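# Unplug the clipped cord from the power strip

## Task

Pull out of the power strip the plug of the cord that the strip's wire clip holds, finish with the plug away from that wire clip, and make sure no hand is left grasping any other loose object.

## Robot and tools

Robot: two arms. left_arm sits on the +y side with its base near (-0.027, +0.336, 0) m, and right_arm near (-0.030, -0.359, 0) m. Each ends in a five-finger hand: the right arm has a right hand and the left arm has its mirror-image left hand. A camera stand is behind the arms. Loose objects may sometimes get nudged by the scene itself.

Scene frame: the origin is level with the table top, halfway between the nominal bases. +z is up, +x points out over the table, and +y points toward left_arm. Reported positions are in metres and orientations are quaternions (w,x,y,z). Both are given in this frame and can be off by a few centimetres.

Hand point: a reference point on each hand, 0.05 m in front of the palm and 0.15 m out from the wrist face. Its +z runs along straight fingers and its +y points out of the palm. On the right hand +x runs across the palm away from the thumb; on the left hand +x points toward the thumb. Straight fingers extend 0.06-0.07 m past the point and sit 0.06 m behind it along -y. A wrist bracket on the little-finger side can strike objects.

Row layout: every row has 28 numbers, all in [-1, 1], and both arms are always included. Numbers 1-14 are the left arm and 15-28 the right arm. Each arm's 14 are: dx, dy, dz, rx, ry, rz, then little, ring, middle, index, thumb_bend, thumb_turn, then force_limit, speed.
- dx..rz are an offset, not a pose. They count from that arm's Hand target as it was when the action or move began, and they run along that Hand target's own axes. A value of 1.0 equals 0.6 m or 180 degrees. rx,ry,rz together form one rotation vector. All six set to 0 asks the arm to return to its current Hand target.
- The six finger numbers are absolute targets. +1 is open or straight and -1 is curled. For thumb_turn, -1 places the thumb in front of the palm, facing the fingers, and +1 places it beside the palm.
- force_limit runs from about 0 N at -1 to 10 N at +1 (the two thumb motors reach 15 N). speed rises from nearly 0 at -1 to full speed at +0.48 and stays full above that.
- No value means 'keep as is'. To leave a hand unchanged, resend the eight hand numbers from its last executed row. If none has run yet, use its hand_measured followed by hand_force_limit and hand_speed.

Tools:
- execute_actions(actions, cameras): actions is a list of actions. Each action is a table of up to 15 rows, one row per 1/30 s step; the last row is repeated if the table is shorter. Each row's offsets count from the pose at the start of that action, not from the row before it. cameras is a list of names, ["all"], or []. Images come back by default only when actions is empty.
- move(target, speed, blend, blocking, cameras): target is one 28-number row or a list of up to 15 rows. Every row is an offset from the same starting Hand targets. speed is the top path speed in m/s, from 0.002 to 4.3 (default 0.25), with turn rate capped at twice that in rad/s. You can give one number or one per target. blend is a corner-rounding radius in metres; 0 means a full stop at each target. blocking=false returns after about 0.5 s while the motion continues. The path is straight, does not avoid obstacles, and stops at 10 s. The result ends with a 'move:' line showing the outcome (done, off_target, moving, held, fault) and any limits that acted (paced = the pose was clipped; held = steps were withheld).
- wait(seconds 0-10, cameras): the robot holds its last command while a running move continues.
- stop(cameras): brakes a running move to rest.
- zoom_image(camera, region=[x0,y0,x1,y1]): shows an enlarged region of that camera's newest image. Regions are in pixels and at most 504 wide and 504 high.
- show_instructions(): shows the reference images.
- finished_scene(scene=1): ends the scene for good.
Cameras: cam_high, cam_low, cam_left_wrist, cam_right_wrist, each 672x504.

Result lines: end_effector_position and quat for each hand; Hand target, which is the last commanded pose after clipping and the base for the next offsets; joint positions, velocities and torques; step readings of position. hand_measured, hand_stopped_by and hand_load_n each list six values in the motor order above. hand_stopped_by is one of moving, target, force, stalled or fault. hand_load_n is positive when the finger is being pushed open; if it drops to about 0, the grip is gone.

Behaviour to expect: the controller keeps the commanded orientation within 40 degrees of the measured one. Arms often stop 1-3 cm short of the target, usually low, and that alone does not mean contact. To make up the gap, resend zeros or send the missing distance. To end a push against something, command back past the hand. The hand can wrap objects 0.035-0.065 m thick with the thumb turned in, or handles down to about 0.025 m. Close slowly (speed -0.94 or below) for a gentle grip. A finger motor only starts when its target changes by at least 0.002.

Avoid: knocking or dropping anything off the table; striking fixed or heavy parts; fast or forceful contact; the two hands touching or gripping each other; releasing a part while it is moving; overloading fingers by pulling, twisting or swinging loads; paths that pass near an arm's own base; long periods stretched out or straining, which overheat motors (a MOTOR HOT warning appears at 85 °C, and the arm drops at 100 °C).

Each tool is called after "Call:" in YAML: its name, and indented under it one key for each argument.

Reference images:

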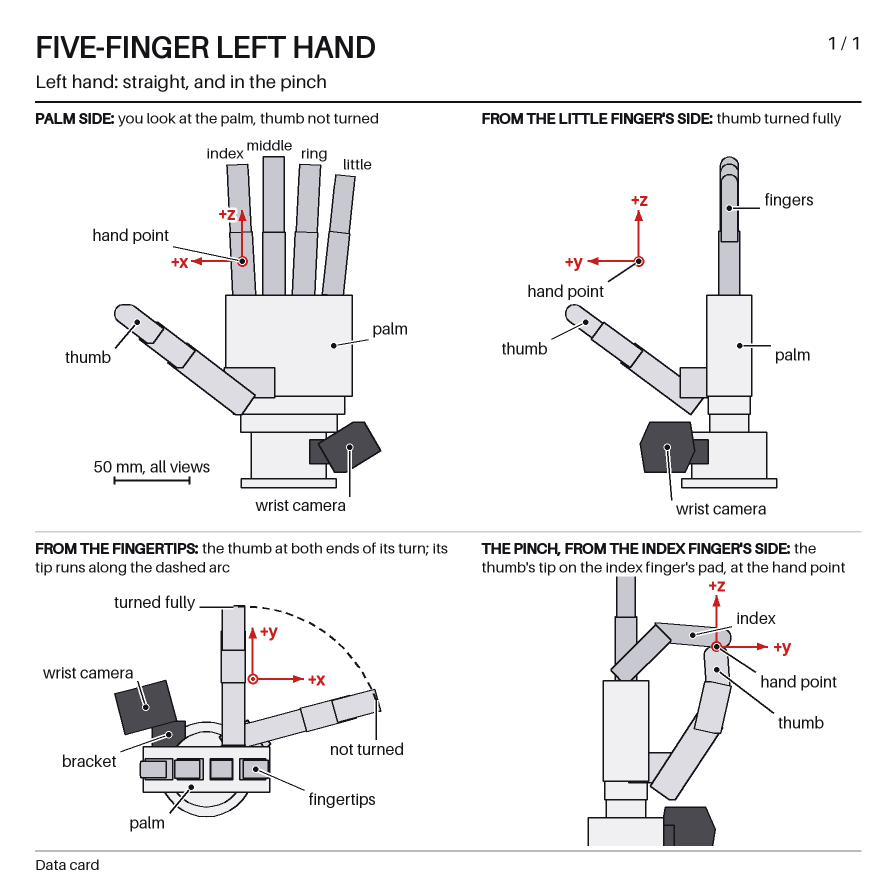

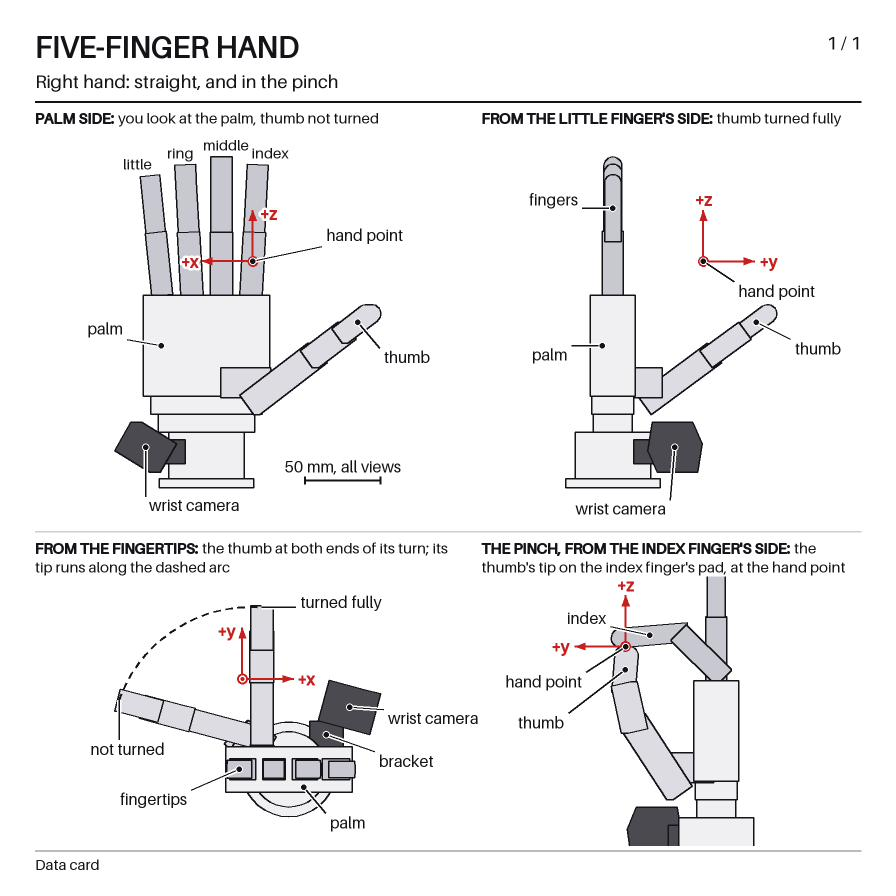

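## Session

Call:
execute_actions:
  actions: []

Scene clock: 0.00 s.
left_arm: end_effector_position=(+0.2299, +0.3564, +0.4000) hand_measured=(+1.000, +1.000, +1.000, +1.000, +1.000, +1.000) hand_load_n=(+0.0, +0.0, +0.0, +0.0, +0.0, +0.0) hand_stopped_by=(target, target, target, target, target, target) hand_force_limit=0.00 hand_speed=-0.80 end_effector_quat_wxyz=(+0.251, -0.648, +0.715, -0.076) | right_arm: end_effector_position=(+0.3863, -0.1051, +0.1113) hand_measured=(+1.000, +1.000, +1.000, +1.000, +1.000, +1.000) hand_load_n=(+0.0, +0.0, +0.0, +0.0, +0.0, +0.0) hand_stopped_by=(target, target, target, target, target, target) hand_force_limit=0.00 hand_speed=-0.80 end_effector_quat_wxyz=(+0.002, +0.948, -0.317, -0.015)
Joint positions: left_arm=[-0.007 0.949 1.467 -1.601 -0.218 0.151] | right_arm=[0.536 1.851 1.591 -1.335 -0.02 -0.396]
Joint velocities: within noise
Joint torques (N m): no reading
Heat: left arm: hottest shoulder 31 °C; right arm: hottest shoulder 30 °C.
Hand target: left_arm +0.2322, +0.3563, +0.4080; +0.258, -0.647, +0.712, -0.083 | right_arm +0.3935, -0.1009, +0.1210; -0.009, +0.948, -0.317, -0.006

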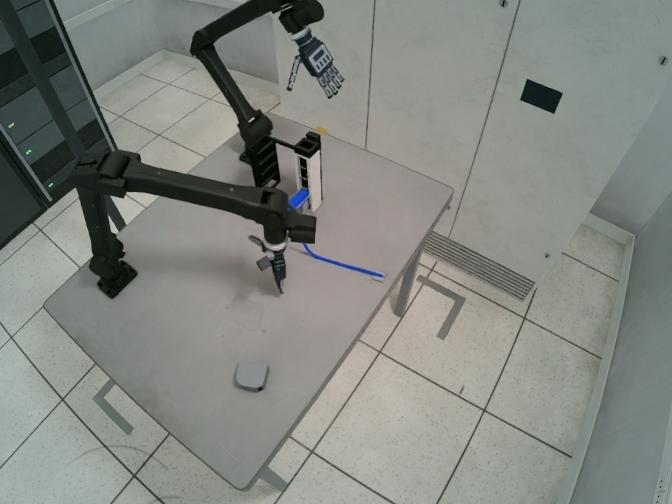

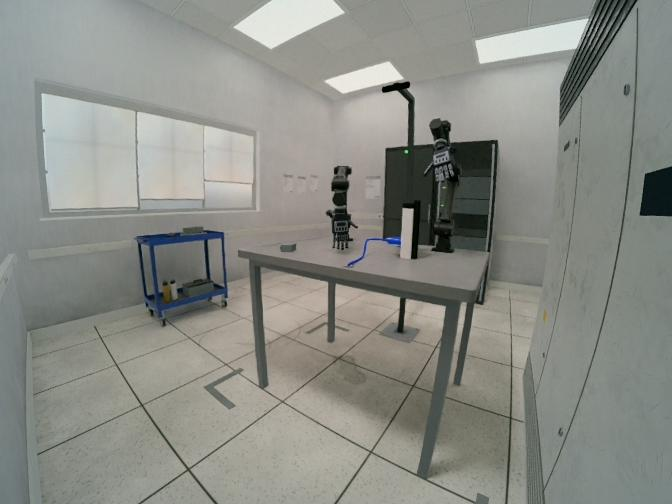

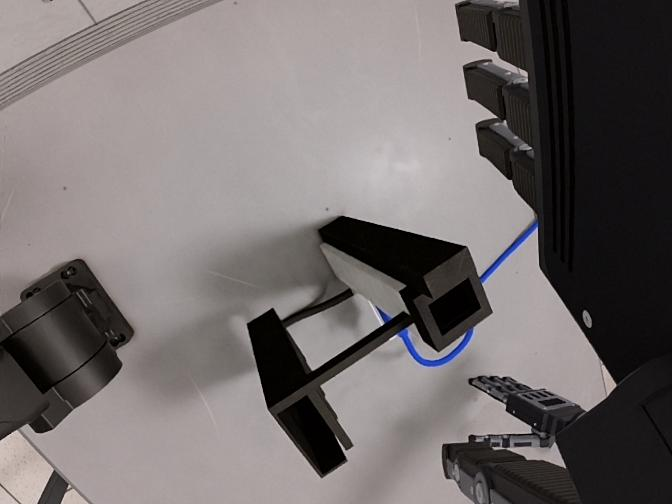

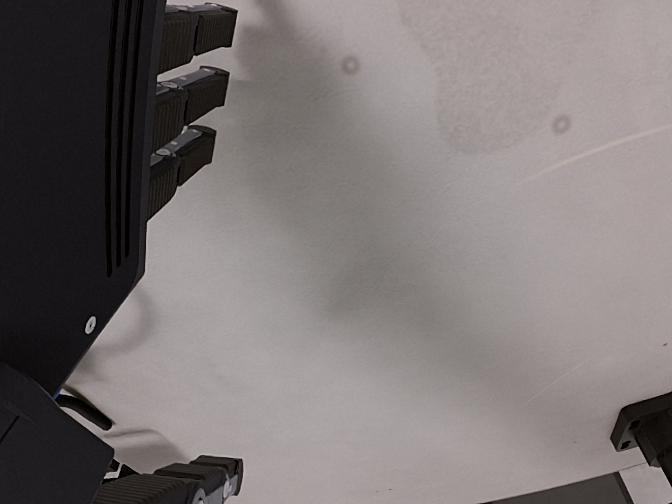

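Call:
zoom_image:
  camera: "cam_high"
  region: [220, 110, 400, 300]

Call:
zoom_image:
  camera: "cam_left_wrist"
  region: [220, 190, 540, 480]

Call:
zoom_image:
  camera: "cam_low"
  region: [330, 180, 480, 280]

Scaled by 2.653 from the camera's 672x504 image, which has a finer 960x720 frame.

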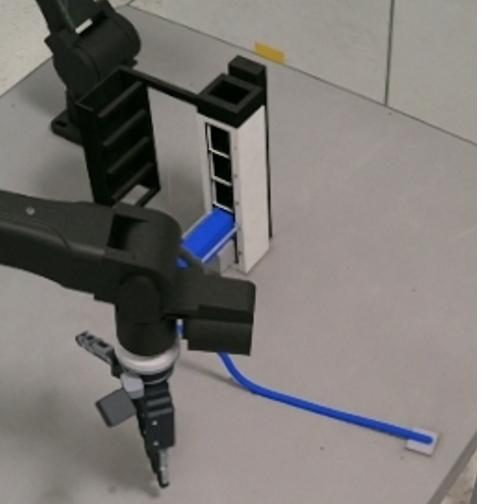

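Scaled by 1.575 from the camera's 672x504 image, which has a finer 960x720 frame.

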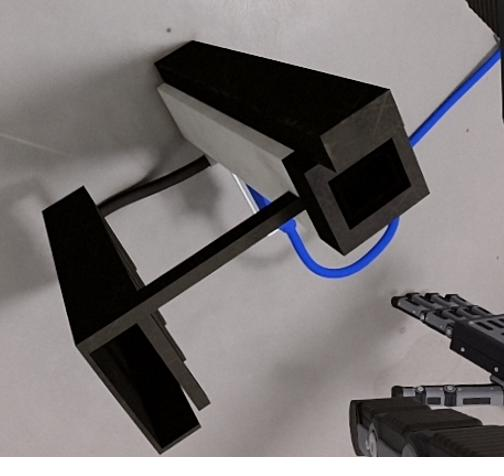

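Scaled by 3.360 from the camera's 672x504 image, which has a finer 960x720 frame.

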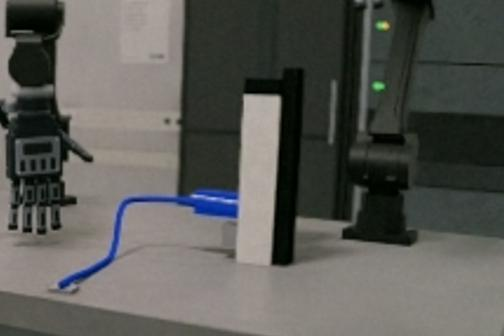

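Call:
move:
  target: [0,0,0,0,0,0,1,1,1,1,1,1,0,-0.8,0.117,0.078,-0.137,0.221,-0.167,-0.008,1,1,1,1,1,1,0,-0.8]
  cameras: ["all"]

Scene clock: 37.67 s.
left_arm: end_effector_position=(+0.2299, +0.3564, +0.4000) hand_measured=(+1.000, +1.000, +1.000, +1.000, +1.000, +1.000) hand_load_n=(+0.0, +0.0, +0.0, +0.0, +0.0, +0.0) hand_stopped_by=(target, target, target, target, target, target) hand_force_limit=0.00 hand_speed=-0.80 end_effector_quat_wxyz=(+0.251, -0.648, +0.715, -0.076) | right_arm: end_effector_position=(+0.4193, -0.1792, +0.1944) hand_measured=(+1.000, +1.000, +1.000, +1.000, +1.000, +1.000) hand_load_n=(+0.0, +0.0, +0.0, +0.0, +0.0, +0.0) hand_stopped_by=(target, target, target, target, target, target) hand_force_limit=0.00 hand_speed=-0.80 end_effector_quat_wxyz=(-0.404, +0.859, -0.280, -0.146)
Joint positions: left_arm=[-0.007 0.949 1.467 -1.601 -0.218 0.151] | right_arm=[0.102 1.701 1.479 -1.27 -0.884 -0.808]
Joint torques (N m): left_arm=[0.73 -3.66 9.44 0.83 -0.23 0.08] | right_arm=[-0.97 -14.97 7.27 -0.03 -0.74 -0.06]
Heat: left arm: hottest shoulder 31 °C; right arm: hottest elbow 32 °C.
Hand target: left_arm +0.2322, +0.3563, +0.4080; +0.258, -0.647, +0.712, -0.083 | right_arm +0.4219, -0.1821, +0.2014; -0.407, +0.859, -0.276, -0.139
Off the commanded pose: left_arm 0.008 m, 1 deg | right_arm 0.008 m, 1 deg.
move: done
camera_calibration:
cam_right_wrist: T_world_to_cam=[[-0.331506, -0.577854, -0.745781, 0.179892], [-0.797645, -0.250493, 0.548649, 0.182396], [-0.503852, 0.776749, -0.377882, 0.537416], [0, 0, 0, 1]] pos_world=[0.475901, -0.267797, 0.237169]

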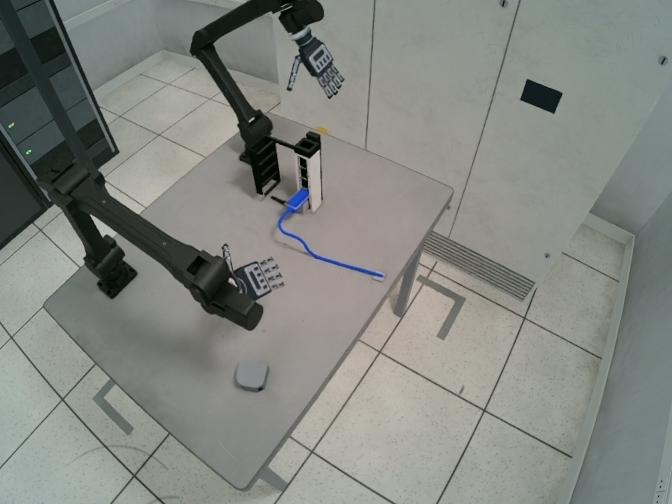

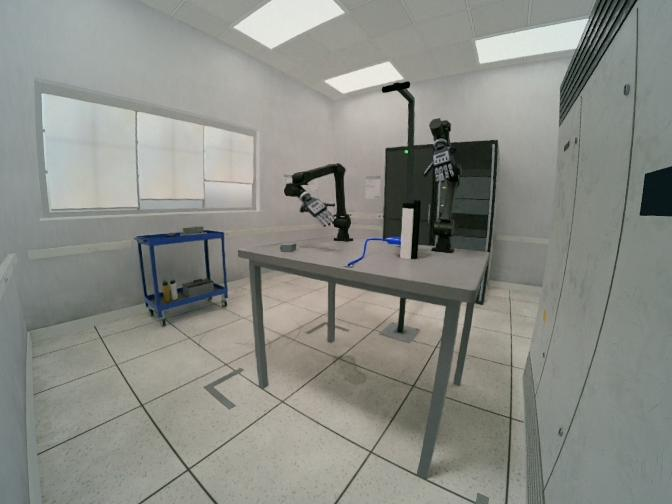

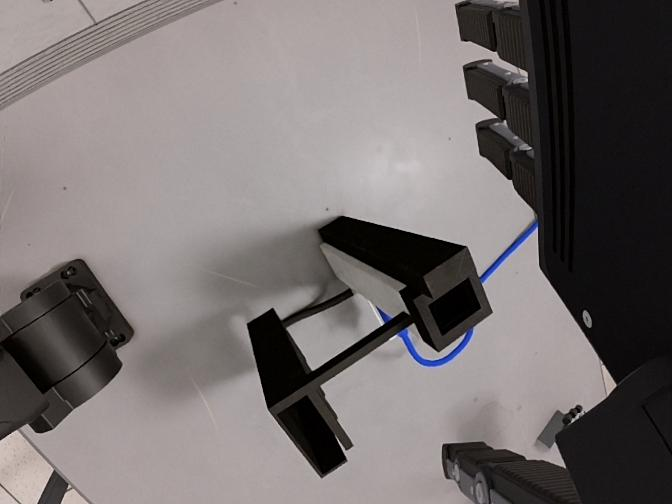

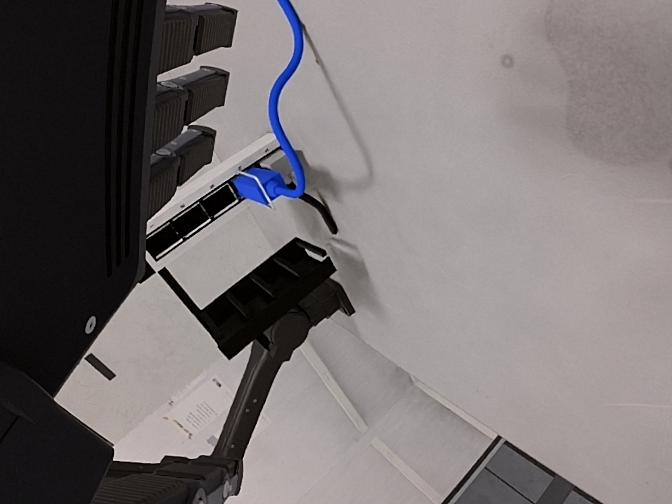

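Call:
zoom_image:
  camera: "cam_right_wrist"
  region: [140, 100, 380, 370]

Call:
zoom_image:
  camera: "cam_high"
  region: [230, 120, 400, 300]

Scaled by 1.867 from the camera's 672x504 image, which has a finer 960x720 frame.

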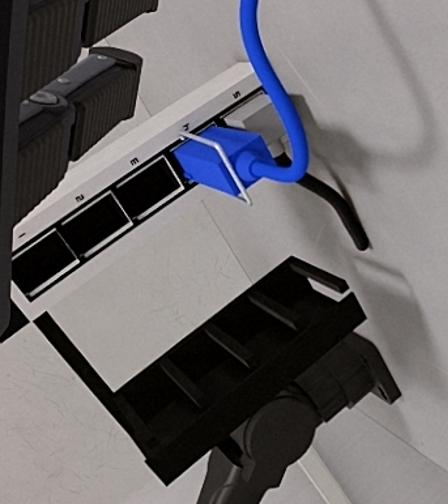

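Scaled by 2.800 from the camera's 672x504 image, which has a finer 960x720 frame.

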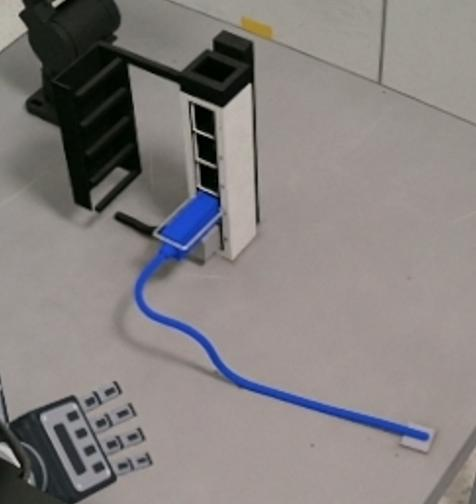

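Call:
move:
  target: [0,0,0,0,0,0,1,1,1,1,1,1,0,-0.8,-0.0645,-0.153,0.277,0,0,0,1,1,1,1,1,1,0,-0.8]
  cameras: ["cam_high","cam_right_wrist","cam_left_wrist"]

Scene clock: 67.97 s.
left_arm: end_effector_position=(+0.2299, +0.3564, +0.4000) hand_measured=(+1.000, +1.000, +1.000, +1.000, +1.000, +1.000) hand_load_n=(+0.0, +0.0, +0.0, +0.0, +0.0, +0.0) hand_stopped_by=(target, target, target, target, target, target) hand_force_limit=0.00 hand_speed=-0.80 end_effector_quat_wxyz=(+0.251, -0.648, +0.715, -0.076) | right_arm: end_effector_position=(+0.4263, -0.0012, +0.1594) hand_measured=(+1.000, +1.000, +1.000, +1.000, +1.000, +1.000) hand_load_n=(+0.0, +0.0, +0.0, +0.0, +0.0, +0.0) hand_stopped_by=(target, target, target, target, target, target) hand_force_limit=0.00 hand_speed=-0.80 end_effector_quat_wxyz=(-0.394, +0.861, -0.283, -0.154)
Joint positions: left_arm=[-0.007 0.949 1.467 -1.601 -0.218 0.151] | right_arm=[0.419 1.814 1.525 -0.888 -0.802 -0.355]
Joint torques (N m): left_arm=[0.73 -3.66 9.43 0.81 -0.23 0.08] | right_arm=[0.03 -15.74 9.89 1.68 -0.53 0.11]
Heat: left arm: hottest shoulder 31 °C; right arm: hottest elbow 33 °C.
Hand target: left_arm +0.2322, +0.3563, +0.4080; +0.258, -0.647, +0.712, -0.083 | right_arm +0.4420, +0.0084, +0.1721; -0.407, +0.859, -0.276, -0.139
Off the commanded pose: left_arm 0.008 m, 1 deg | right_arm 0.022 m, 2 deg.
move: off_target (right_arm)
camera_calibration:
cam_right_wrist: T_world_to_cam=[[-0.34473, -0.590511, -0.729697, 0.261947], [-0.783532, -0.24708, 0.570113, 0.242411], [-0.516951, 0.768276, -0.377509, 0.394982], [0, 0, 0, 1]] pos_world=[0.484424, -0.0888774, 0.20205]
Images, in order (width x height): cam_high 672x504, cam_left_wrist 672x504, cam_right_wrist 672x504.

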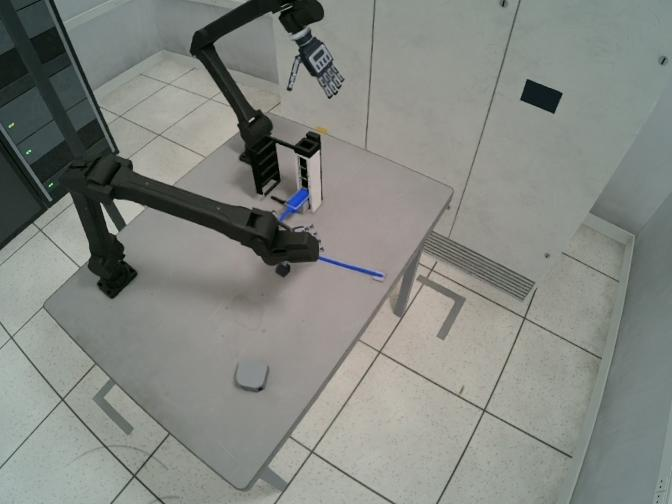

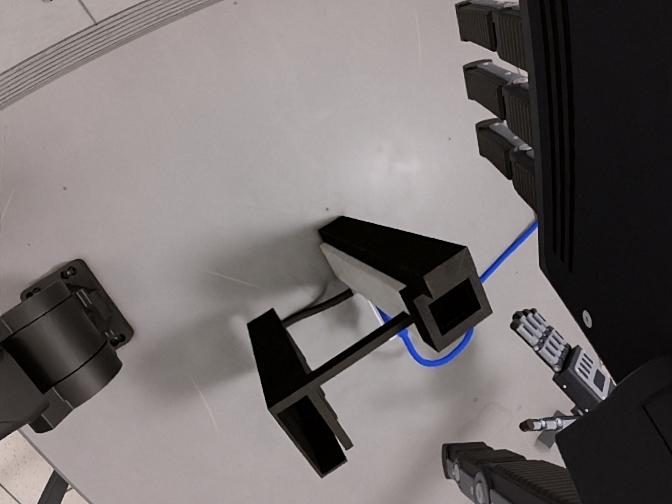

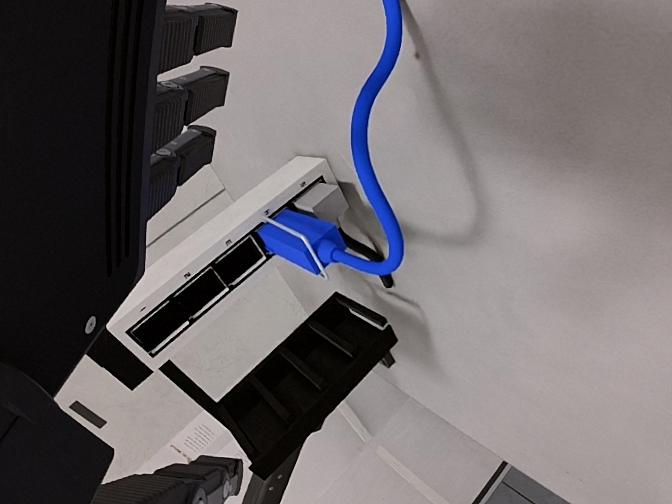

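Call:
zoom_image:
  camera: "cam_right_wrist"
  region: [220, 150, 420, 300]

Call:
zoom_image:
  camera: "cam_right_wrist"
  region: [80, 130, 440, 490]

Call:
zoom_image:
  camera: "cam_high"
  region: [240, 120, 340, 220]

Scaled by 2.520 from the camera's 672x504 image, which has a finer 960x720 frame.

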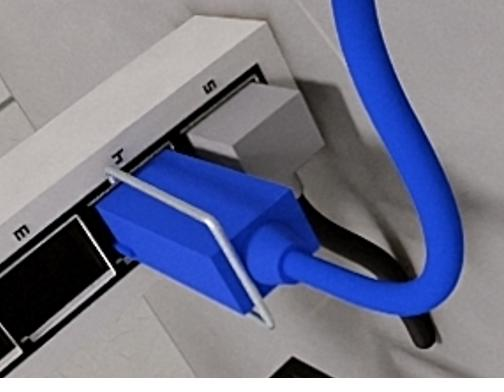

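Scaled by 1.400 from the camera's 672x504 image, which has a finer 960x720 frame.

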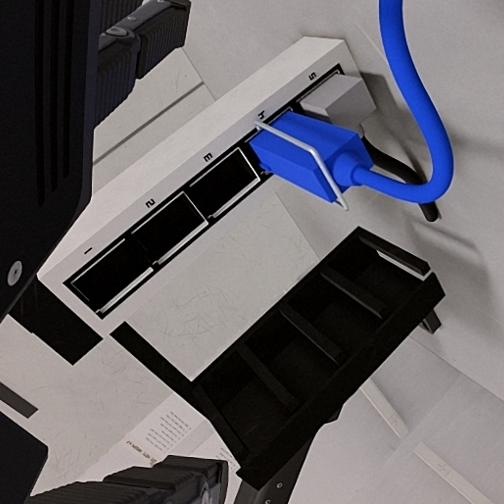

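Scaled by 5.040 from the camera's 672x504 image, which has a finer 960x720 frame.

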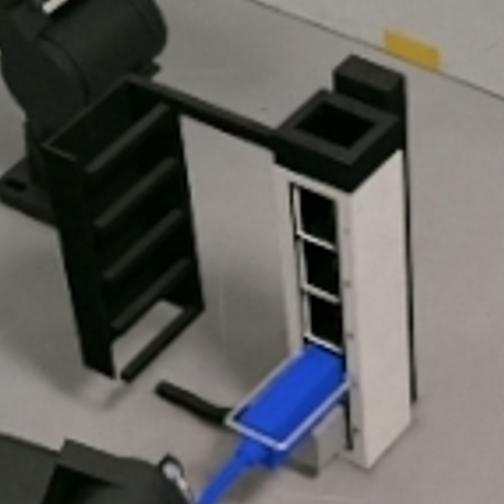

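Call:
move:
  target: [0,0,0,0,0,0,1,1,1,1,1,1,0,-0.8,-0.0943,-0.0688,0.0638,-0.1293,0.2635,0.2814,1,1,1,0.0,-0.6,-1,0,-0.2]
  cameras: ["all"]

Scene clock: 223.67 s.
left_arm: end_effector_position=(+0.2299, +0.3564, +0.4000) hand_measured=(+1.000, +1.000, +1.000, +1.000, +1.000, +1.000) hand_load_n=(+0.0, +0.0, +0.0, +0.0, +0.0, +0.0) hand_stopped_by=(target, target, target, target, target, target) hand_force_limit=0.00 hand_speed=-0.80 end_effector_quat_wxyz=(+0.251, -0.648, +0.715, -0.076) | right_arm: end_effector_position=(+0.4170, +0.0691, +0.1915) hand_measured=(+1.000, +1.000, +1.000, +0.000, -0.600, -1.000) hand_load_n=(+0.0, +0.0, +0.0, +0.0, +0.0, +0.0) hand_stopped_by=(target, target, target, target, target, target) hand_force_limit=0.00 hand_speed=-0.20 end_effector_quat_wxyz=(+0.006, +0.707, -0.707, -0.003)
Joint positions: left_arm=[-0.007 0.949 1.467 -1.601 -0.218 0.151] | right_arm=[0.67 2.083 2.167 -1.667 -0.004 0.663]
Joint torques (N m): left_arm=[0.67 -3.66 9.42 0.83 -0.23 0.07] | right_arm=[0.44 -18.78 9.7 -0.17 -0.04 0.09]
Heat: left arm: hottest elbow 32 °C; right arm: hottest elbow 37 °C.
Hand target: left_arm +0.2322, +0.3563, +0.4080; +0.258, -0.647, +0.712, -0.083 | right_arm +0.4198, +0.0799, +0.2000; +0.000, +0.707, -0.707, +0.000
Off the commanded pose: left_arm 0.008 m, 1 deg | right_arm 0.014 m, 1 deg.
joint sent to its limit (right arm) — joint 4 (wrist pitch), lower limit. The joint targets still meet the commanded pose.
move: off_target (right_arm)
camera_calibration:
cam_right_wrist: T_world_to_cam=[[-0.953931, -0.299479, -0.0181202, 0.421386], [-0.264654, 0.811478, 0.52102, -0.0459713], [-0.14133, 0.501813, -0.853352, 0.301231], [0, 0, 0, 1]] pos_world=[0.432379, 0.0123394, 0.288643]

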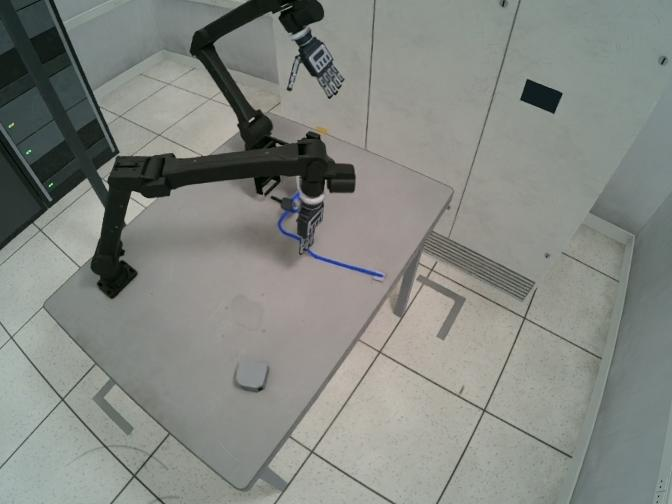

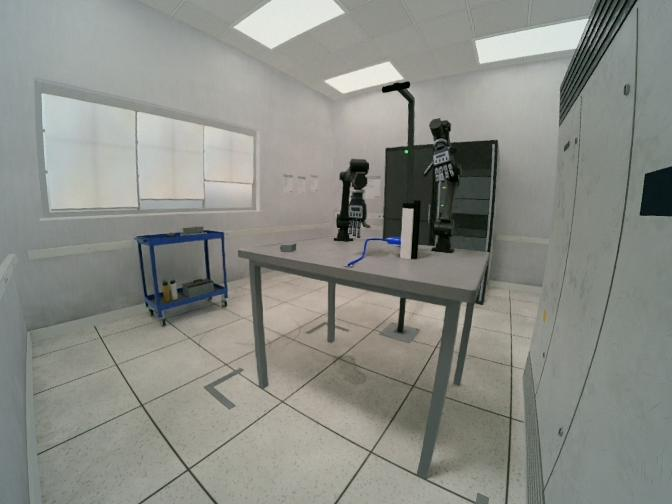

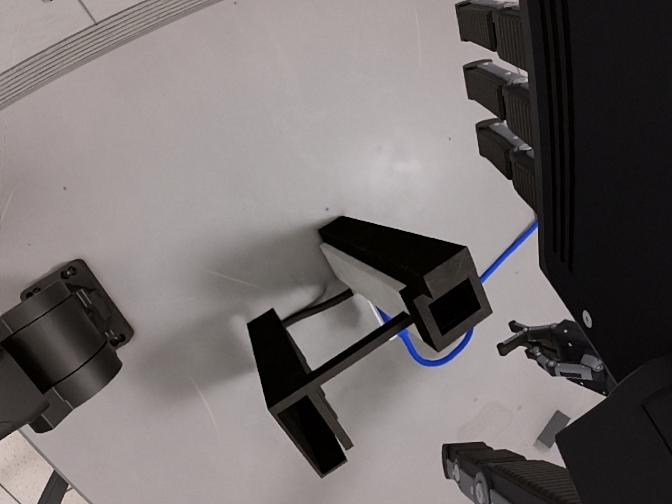

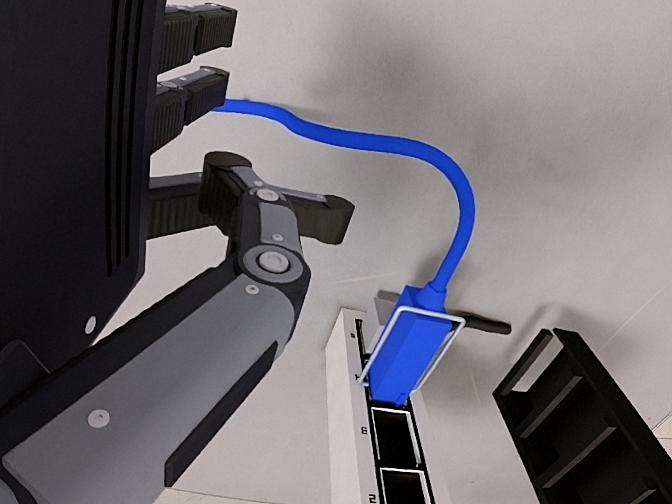

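Call:
zoom_image:
  camera: "cam_right_wrist"
  region: [300, 260, 540, 500]

Scaled by 2.100 from the camera's 672x504 image, which has a finer 960x720 frame.

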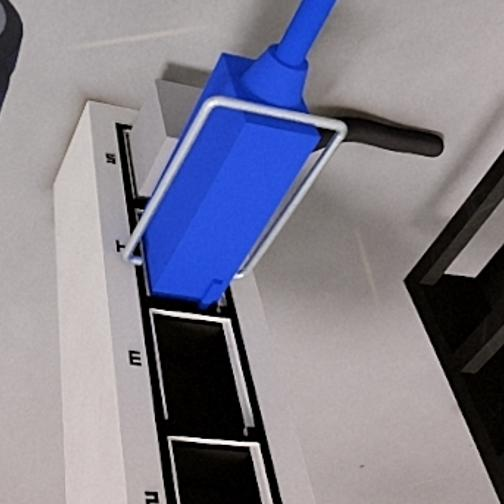

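Call:
move:
  target: [0,0,0,0,0,0,1,1,1,1,1,1,0,-0.8,-0.17,0.02,0.0692,0,0,0,1,1,1,0.0,-0.6,-1,0,-0.2]
  cameras: ["cam_high","cam_right_wrist","cam_left_wrist"]

Scene clock: 253.33 s.
left_arm: end_effector_position=(+0.2299, +0.3564, +0.4000) hand_measured=(+1.000, +1.000, +1.000, +1.000, +1.000, +1.000) hand_load_n=(-0.5, +0.0, +0.0, +0.0, +0.0, +0.0) hand_stopped_by=(target, target, target, target, target, target) hand_force_limit=0.00 hand_speed=-0.80 end_effector_quat_wxyz=(+0.251, -0.648, +0.715, -0.076) | right_arm: end_effector_position=(+0.3965, +0.1800, +0.1426) hand_measured=(+1.000, +1.000, +1.000, +0.000, -0.600, -1.000) hand_load_n=(+0.0, +0.0, +0.0, +0.0, +0.0, +0.0) hand_stopped_by=(target, target, target, target, target, target) hand_force_limit=0.00 hand_speed=-0.20 end_effector_quat_wxyz=(-0.004, +0.713, -0.701, -0.002)
Joint positions: left_arm=[-0.007 0.949 1.467 -1.601 -0.218 0.151] | right_arm=[0.813 2.289 2.394 -1.667 -0.004 0.789]
Joint torques (N m): left_arm=[0.67 -3.72 9.43 0.81 -0.23 0.08] | right_arm=[-1.32 -22.07 9.73 -0.13 -0.13 0.07]
Heat: left arm: hottest elbow 33 °C; right arm: hottest elbow 38 °C.
Hand target: left_arm +0.2322, +0.3563, +0.4080; +0.258, -0.647, +0.712, -0.083 | right_arm +0.4077, +0.1819, +0.1586; +0.000, +0.707, -0.707, +0.000
Off the commanded pose: left_arm 0.008 m, 1 deg | right_arm 0.020 m, 1 deg.
joint sent to its limit (right arm) — joint 4 (wrist pitch), lower limit. The joint targets still meet the commanded pose.
move: off_target (right_arm)
camera_calibration:
cam_right_wrist: T_world_to_cam=[[-0.948343, -0.315123, -0.0366551, 0.437379], [-0.286115, 0.799632, 0.527945, -0.106249], [-0.137057, 0.511161, -0.848487, 0.19687], [0, 0, 0, 1]] pos_world=[0.411368, 0.122156, 0.239167]
Images, in order (width x height): cam_high 672x504, cam_left_wrist 672x504, cam_right_wrist 672x504.

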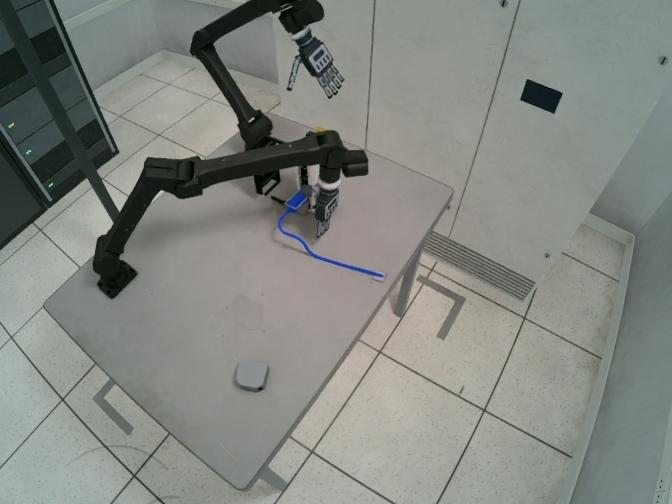

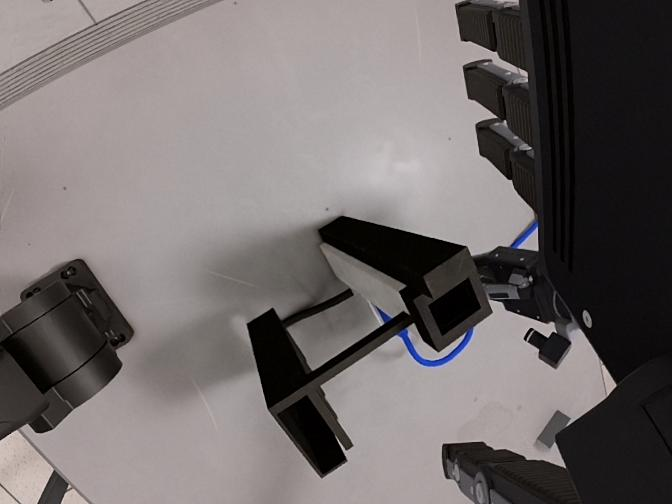

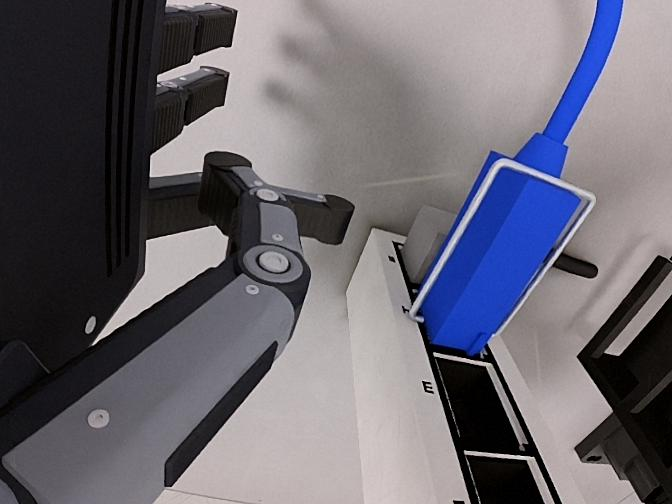

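Call:
move:
  target: [0,0,0,0,0,0,1,1,1,1,1,1,0,-0.8,0.0083,0.0133,0.0475,0,0,0,1,1,1,0.0,-0.6,-1,0,-0.2]
  cameras: ["cam_high","cam_right_wrist"]
  speed: 0.1

Scene clock: 264.03 s.
left_arm: end_effector_position=(+0.2299, +0.3564, +0.4000) hand_measured=(+1.000, +1.000, +1.000, +1.000, +1.000, +1.000) hand_load_n=(+0.0, +0.0, +0.0, +0.0, +0.0, +0.0) hand_stopped_by=(target, target, target, target, target, target) hand_force_limit=0.00 hand_speed=-0.80 end_effector_quat_wxyz=(+0.251, -0.648, +0.715, -0.076) | right_arm: end_effector_position=(+0.3932, +0.1762, +0.1289) hand_measured=(+1.000, +1.000, +1.000, +0.000, -0.600, -1.000) hand_load_n=(+0.0, +0.0, +0.0, +0.0, +0.0, +0.0) hand_stopped_by=(target, target, target, target, target, target) hand_force_limit=0.00 hand_speed=-0.20 end_effector_quat_wxyz=(+0.008, +0.713, -0.701, -0.001)
Joint positions: left_arm=[-0.007 0.949 1.467 -1.601 -0.218 0.151] | right_arm=[0.813 2.289 2.357 -1.653 -0.003 0.79]
Joint torques (N m): left_arm=[0.67 -3.66 9.43 0.81 -0.23 0.08] | right_arm=[-0.73 -22.24 6.9 0.62 -0.05 0.09]
Heat: left arm: hottest elbow 33 °C; right arm: hottest elbow 37 °C.
Hand target: left_arm +0.2322, +0.3563, +0.4080; +0.258, -0.647, +0.712, -0.083 | right_arm +0.3997, +0.1769, +0.1301; +0.000, +0.707, -0.707, +0.000
Off the commanded pose: left_arm 0.008 m, 1 deg | right_arm 0.007 m, 1 deg.
move: done
camera_calibration:
cam_right_wrist: T_world_to_cam=[[-0.948885, -0.315177, -0.0167817, 0.430275], [-0.277903, 0.809095, 0.517817, -0.100471], [-0.149626, 0.496012, -0.855327, 0.195241], [0, 0, 0, 1]] pos_world=[0.409574, 0.120062, 0.226242]
Images, in order (width x height): cam_high 672x504, cam_right_wrist 672x504.

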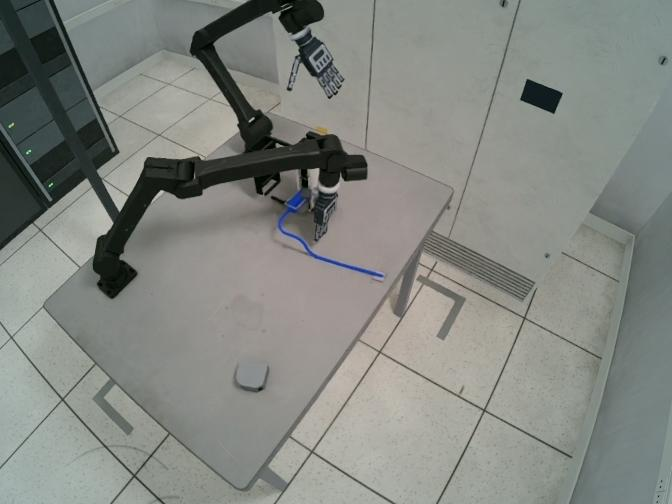

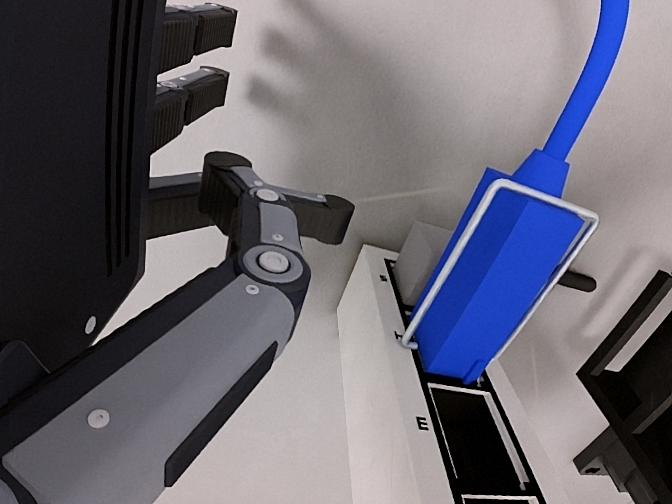

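Call:
move:
  target: [0,0,0,0,0,0,1,1,1,1,1,1,0,-0.8,0.005,0,0.0333,0,0,0,1,1,1,0.0,-0.6,-1,0,-0.2]
  cameras: ["cam_right_wrist"]
  speed: 0.1

Scene clock: 271.57 s.
left_arm: end_effector_position=(+0.2299, +0.3564, +0.4000) hand_measured=(+1.000, +1.000, +1.000, +1.000, +1.000, +1.000) hand_load_n=(+0.0, +0.0, -0.5, +0.0, +0.0, +0.0) hand_stopped_by=(target, target, target, target, target, target) hand_force_limit=0.00 hand_speed=-0.80 end_effector_quat_wxyz=(+0.251, -0.648, +0.715, -0.076) | right_arm: end_effector_position=(+0.3916, +0.1745, +0.1010) hand_measured=(+1.000, +1.000, +1.000, +0.000, -0.600, -1.000) hand_load_n=(+0.0, +0.0, +0.0, +0.0, +0.0, +0.0) hand_stopped_by=(target, target, target, target, target, target) hand_force_limit=0.00 hand_speed=-0.20 end_effector_quat_wxyz=(+0.013, +0.713, -0.701, -0.001)
Joint positions: left_arm=[-0.007 0.949 1.467 -1.601 -0.218 0.151] | right_arm=[0.813 2.289 2.283 -1.591 -0.003 0.79]
Joint torques (N m): left_arm=[0.67 -3.66 9.43 0.8 -0.23 0.08] | right_arm=[-1.08 -23.41 6.54 0.7 -0.07 0.06]
Heat: left arm: hottest elbow 33 °C; right arm: hottest elbow 37 °C.
Hand target: left_arm +0.2322, +0.3563, +0.4080; +0.258, -0.647, +0.712, -0.083 | right_arm +0.3997, +0.1740, +0.1102; +0.000, +0.707, -0.707, +0.000
Off the commanded pose: left_arm 0.008 m, 1 deg | right_arm 0.012 m, 2 deg.
move: off_target (right_arm)
camera_calibration:
cam_right_wrist: T_world_to_cam=[[-0.948952, -0.315356, -0.00634735, 0.426749], [-0.273767, 0.813475, 0.513138, -0.0869518], [-0.156658, 0.488681, -0.858283, 0.176284], [0, 0, 0, 1]] pos_world=[0.408776, 0.119165, 0.198628]
Images, in order (width x height): cam_right_wrist 672x504.

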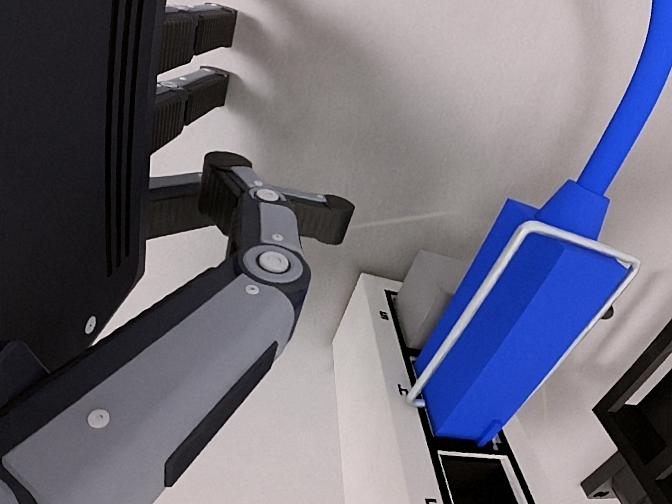

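Call:
move:
  target: [0,0,0,0,0,0,1,1,1,1,1,1,0,-0.8,0.0,0.0795,0.0,0,0,0,1,1,1,0.0,-0.6,-1,0,-0.2]
  cameras: ["cam_right_wrist","cam_high"]
  speed: 0.08

Scene clock: 288.23 s.
left_arm: end_effector_position=(+0.2299, +0.3564, +0.4000) hand_measured=(+1.000, +1.000, +1.000, +1.000, +1.000, +1.000) hand_load_n=(+0.0, +0.0, +0.0, +0.0, +0.0, +0.0) hand_stopped_by=(target, target, target, target, target, target) hand_force_limit=0.00 hand_speed=-0.80 end_effector_quat_wxyz=(+0.251, -0.648, +0.715, -0.076) | right_arm: end_effector_position=(+0.3564, +0.1657, +0.0982) hand_measured=(+1.000, +1.000, +1.000, +0.000, -0.600, -1.000) hand_load_n=(+0.0, +0.0, +0.0, +0.5, +0.0, +0.0) hand_stopped_by=(target, target, target, target, target, target) hand_force_limit=0.00 hand_speed=-0.20 end_effector_quat_wxyz=(+0.015, +0.707, -0.707, +0.001)
Joint positions: left_arm=[-0.007 0.949 1.467 -1.601 -0.218 0.151] | right_arm=[0.843 2.177 2.078 -1.503 0 0.836]
Joint torques (N m): left_arm=[0.73 -3.66 9.43 0.81 -0.23 0.08] | right_arm=[0.5 -22.77 6.22 0.64 -0.15 0.11]
Heat: left arm: hottest elbow 33 °C; right arm: hottest shoulder 36 °C.
Hand target: left_arm +0.2322, +0.3563, +0.4080; +0.258, -0.647, +0.712, -0.083 | right_arm +0.3521, +0.1738, +0.1101; +0.000, +0.707, -0.707, +0.000
Off the commanded pose: left_arm 0.008 m, 1 deg | right_arm 0.015 m, 2 deg.
move: off_target (right_arm)
camera_calibration:
cam_right_wrist: T_world_to_cam=[[-0.954193, -0.299141, -0.00553499, 0.389574], [-0.260213, 0.820606, 0.508817, -0.0936329], [-0.147666, 0.48695, -0.860857, 0.170097], [0, 0, 0, 1]] pos_world=[0.372482, 0.110545, 0.196227]
Images, in order (width x height): cam_high 672x504, cam_right_wrist 672x504.

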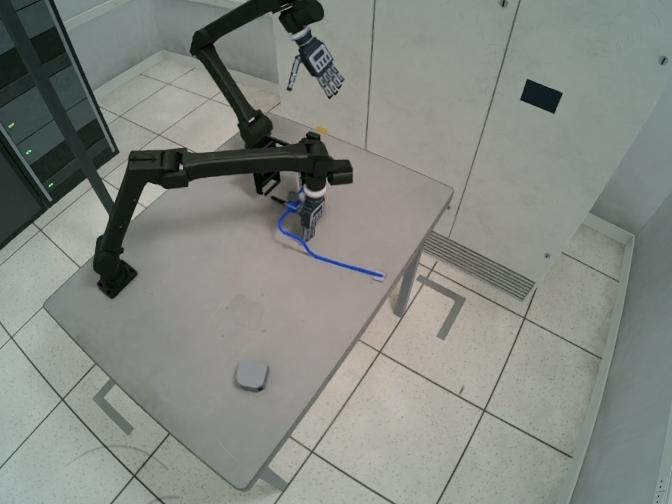

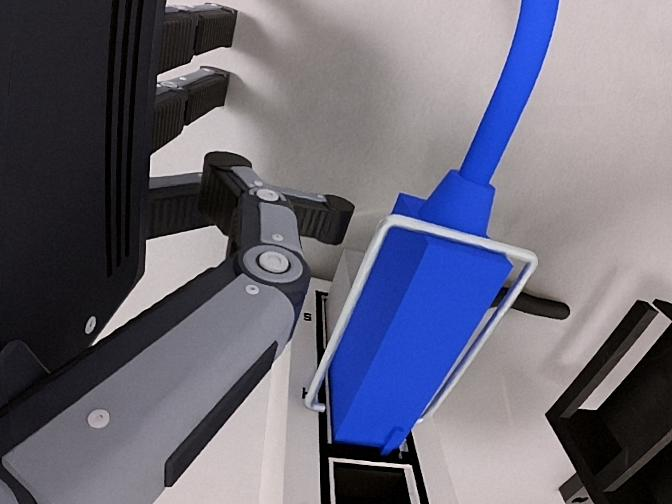

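Call:
move:
  target: [0,0,0,0,0,0,1,1,1,1,1,1,0,-0.8,-0.0133,0.02,0.0,0,0,0,1,1,1,0.0,-0.6,-1,0,-0.2]
  cameras: ["cam_right_wrist"]
  speed: 0.08

Scene clock: 297.00 s.
left_arm: end_effector_position=(+0.2299, +0.3564, +0.4000) hand_measured=(+1.000, +1.000, +1.000, +1.000, +1.000, +1.000) hand_load_n=(+0.0, +0.0, +0.0, +0.0, +0.0, +0.0) hand_stopped_by=(target, target, target, target, target, target) hand_force_limit=0.00 hand_speed=-0.80 end_effector_quat_wxyz=(+0.251, -0.648, +0.715, -0.076) | right_arm: end_effector_position=(+0.3469, +0.1722, +0.0981) hand_measured=(+1.000, +1.000, +1.000, +0.000, -0.600, -1.000) hand_load_n=(+0.0, +0.0, +0.0, +0.0, +0.0, +0.0) hand_stopped_by=(target, target, target, target, target, target) hand_force_limit=0.00 hand_speed=-0.20 end_effector_quat_wxyz=(+0.015, +0.705, -0.709, +0.001)
Joint positions: left_arm=[-0.007 0.949 1.467 -1.601 -0.218 0.151] | right_arm=[0.86 2.17 2.067 -1.497 0 0.859]
Joint torques (N m): left_arm=[0.67 -3.66 9.43 0.83 -0.23 0.08] | right_arm=[1.26 -22.71 6.32 0.64 -0.17 0.07]
Heat: left arm: hottest elbow 33 °C; right arm: hottest shoulder 37 °C.
Hand target: left_arm +0.2322, +0.3563, +0.4080; +0.258, -0.647, +0.712, -0.083 | right_arm +0.3400, +0.1819, +0.1102; +0.000, +0.707, -0.707, +0.000
Off the commanded pose: left_arm 0.008 m, 1 deg | right_arm 0.017 m, 2 deg.
move: off_target (right_arm)
camera_calibration:
cam_right_wrist: T_world_to_cam=[[-0.955666, -0.294375, -0.00678865, 0.382293], [-0.256794, 0.821937, 0.508406, -0.102802], [-0.144082, 0.487609, -0.861091, 0.164058], [0, 0, 0, 1]] pos_world=[0.362583, 0.117038, 0.196129]
Images, in order (width x height): cam_right_wrist 672x504.

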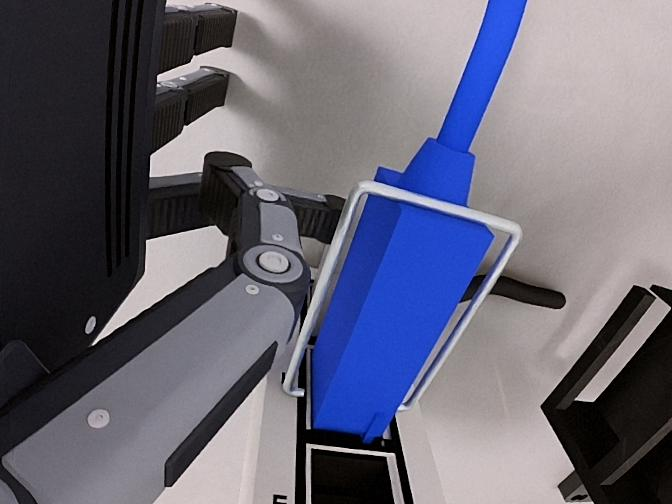

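Call:
move:
  target: [0,0,0,0,0,0,1,1,1,1,1,1,0,-0.8,0,0.0,-0.06,0,0,0,1,1,1,0.0,-0.6,-1,0,-0.2]
  cameras: ["cam_right_wrist"]
  speed: 0.08

Scene clock: 303.17 s.
left_arm: end_effector_position=(+0.2299, +0.3564, +0.4000) hand_measured=(+1.000, +1.000, +1.000, +1.000, +1.000, +1.000) hand_load_n=(+0.0, +0.0, +0.0, +0.0, +0.0, +0.0) hand_stopped_by=(target, target, target, target, target, target) hand_force_limit=0.00 hand_speed=-0.80 end_effector_quat_wxyz=(+0.251, -0.648, +0.715, -0.076) | right_arm: end_effector_position=(+0.3394, +0.1654, +0.1040) hand_measured=(+1.000, +1.000, +1.000, +0.000, -0.600, -1.000) hand_load_n=(+0.0, +0.0, +0.0, +4.0, +0.0, +0.0) hand_stopped_by=(target, target, target, target, target, target) hand_force_limit=0.00 hand_speed=-0.20 end_effector_quat_wxyz=(+0.034, +0.704, -0.710, +0.004)
Joint positions: left_arm=[-0.007 0.949 1.467 -1.601 -0.218 0.151] | right_arm=[0.862 2.169 2.079 -1.549 0.002 0.864]
Joint torques (N m): left_arm=[0.67 -3.66 9.42 0.81 -0.23 0.08] | right_arm=[0.56 -23.82 10.65 -0.81 -0.27 0.03]
Heat: left arm: hottest elbow 33 °C; right arm: hottest shoulder 37 °C.
Hand target: left_arm +0.2322, +0.3563, +0.4080; +0.258, -0.647, +0.712, -0.083 | right_arm +0.3401, +0.1819, +0.1463; +0.000, +0.707, -0.707, +0.000
Off the commanded pose: left_arm 0.008 m, 1 deg | right_arm 0.045 m, 4 deg.
move: off_target (right_arm)
camera_calibration:
cam_right_wrist: T_world_to_cam=[[-0.956305, -0.291281, 0.0252252, 0.369538], [-0.242448, 0.838274, 0.48838, -0.107587], [-0.163402, 0.460924, -0.872266, 0.183506], [0, 0, 0, 1]] pos_world=[0.357292, 0.113244, 0.203288]
Images, in order (width x height): cam_right_wrist 672x504.

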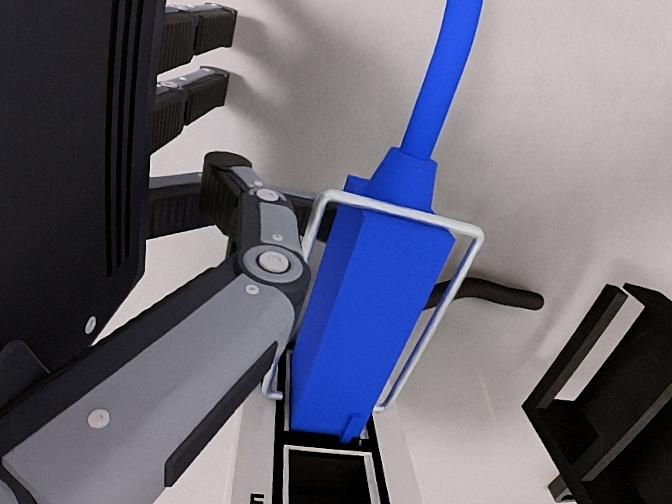

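Call:
zoom_image:
  camera: "cam_right_wrist"
  region: [230, 150, 500, 460]

Scaled by 1.626 from the camera's 672x504 image, which has a finer 960x720 frame.

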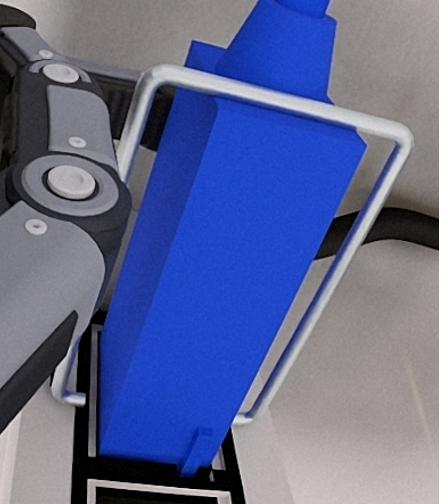

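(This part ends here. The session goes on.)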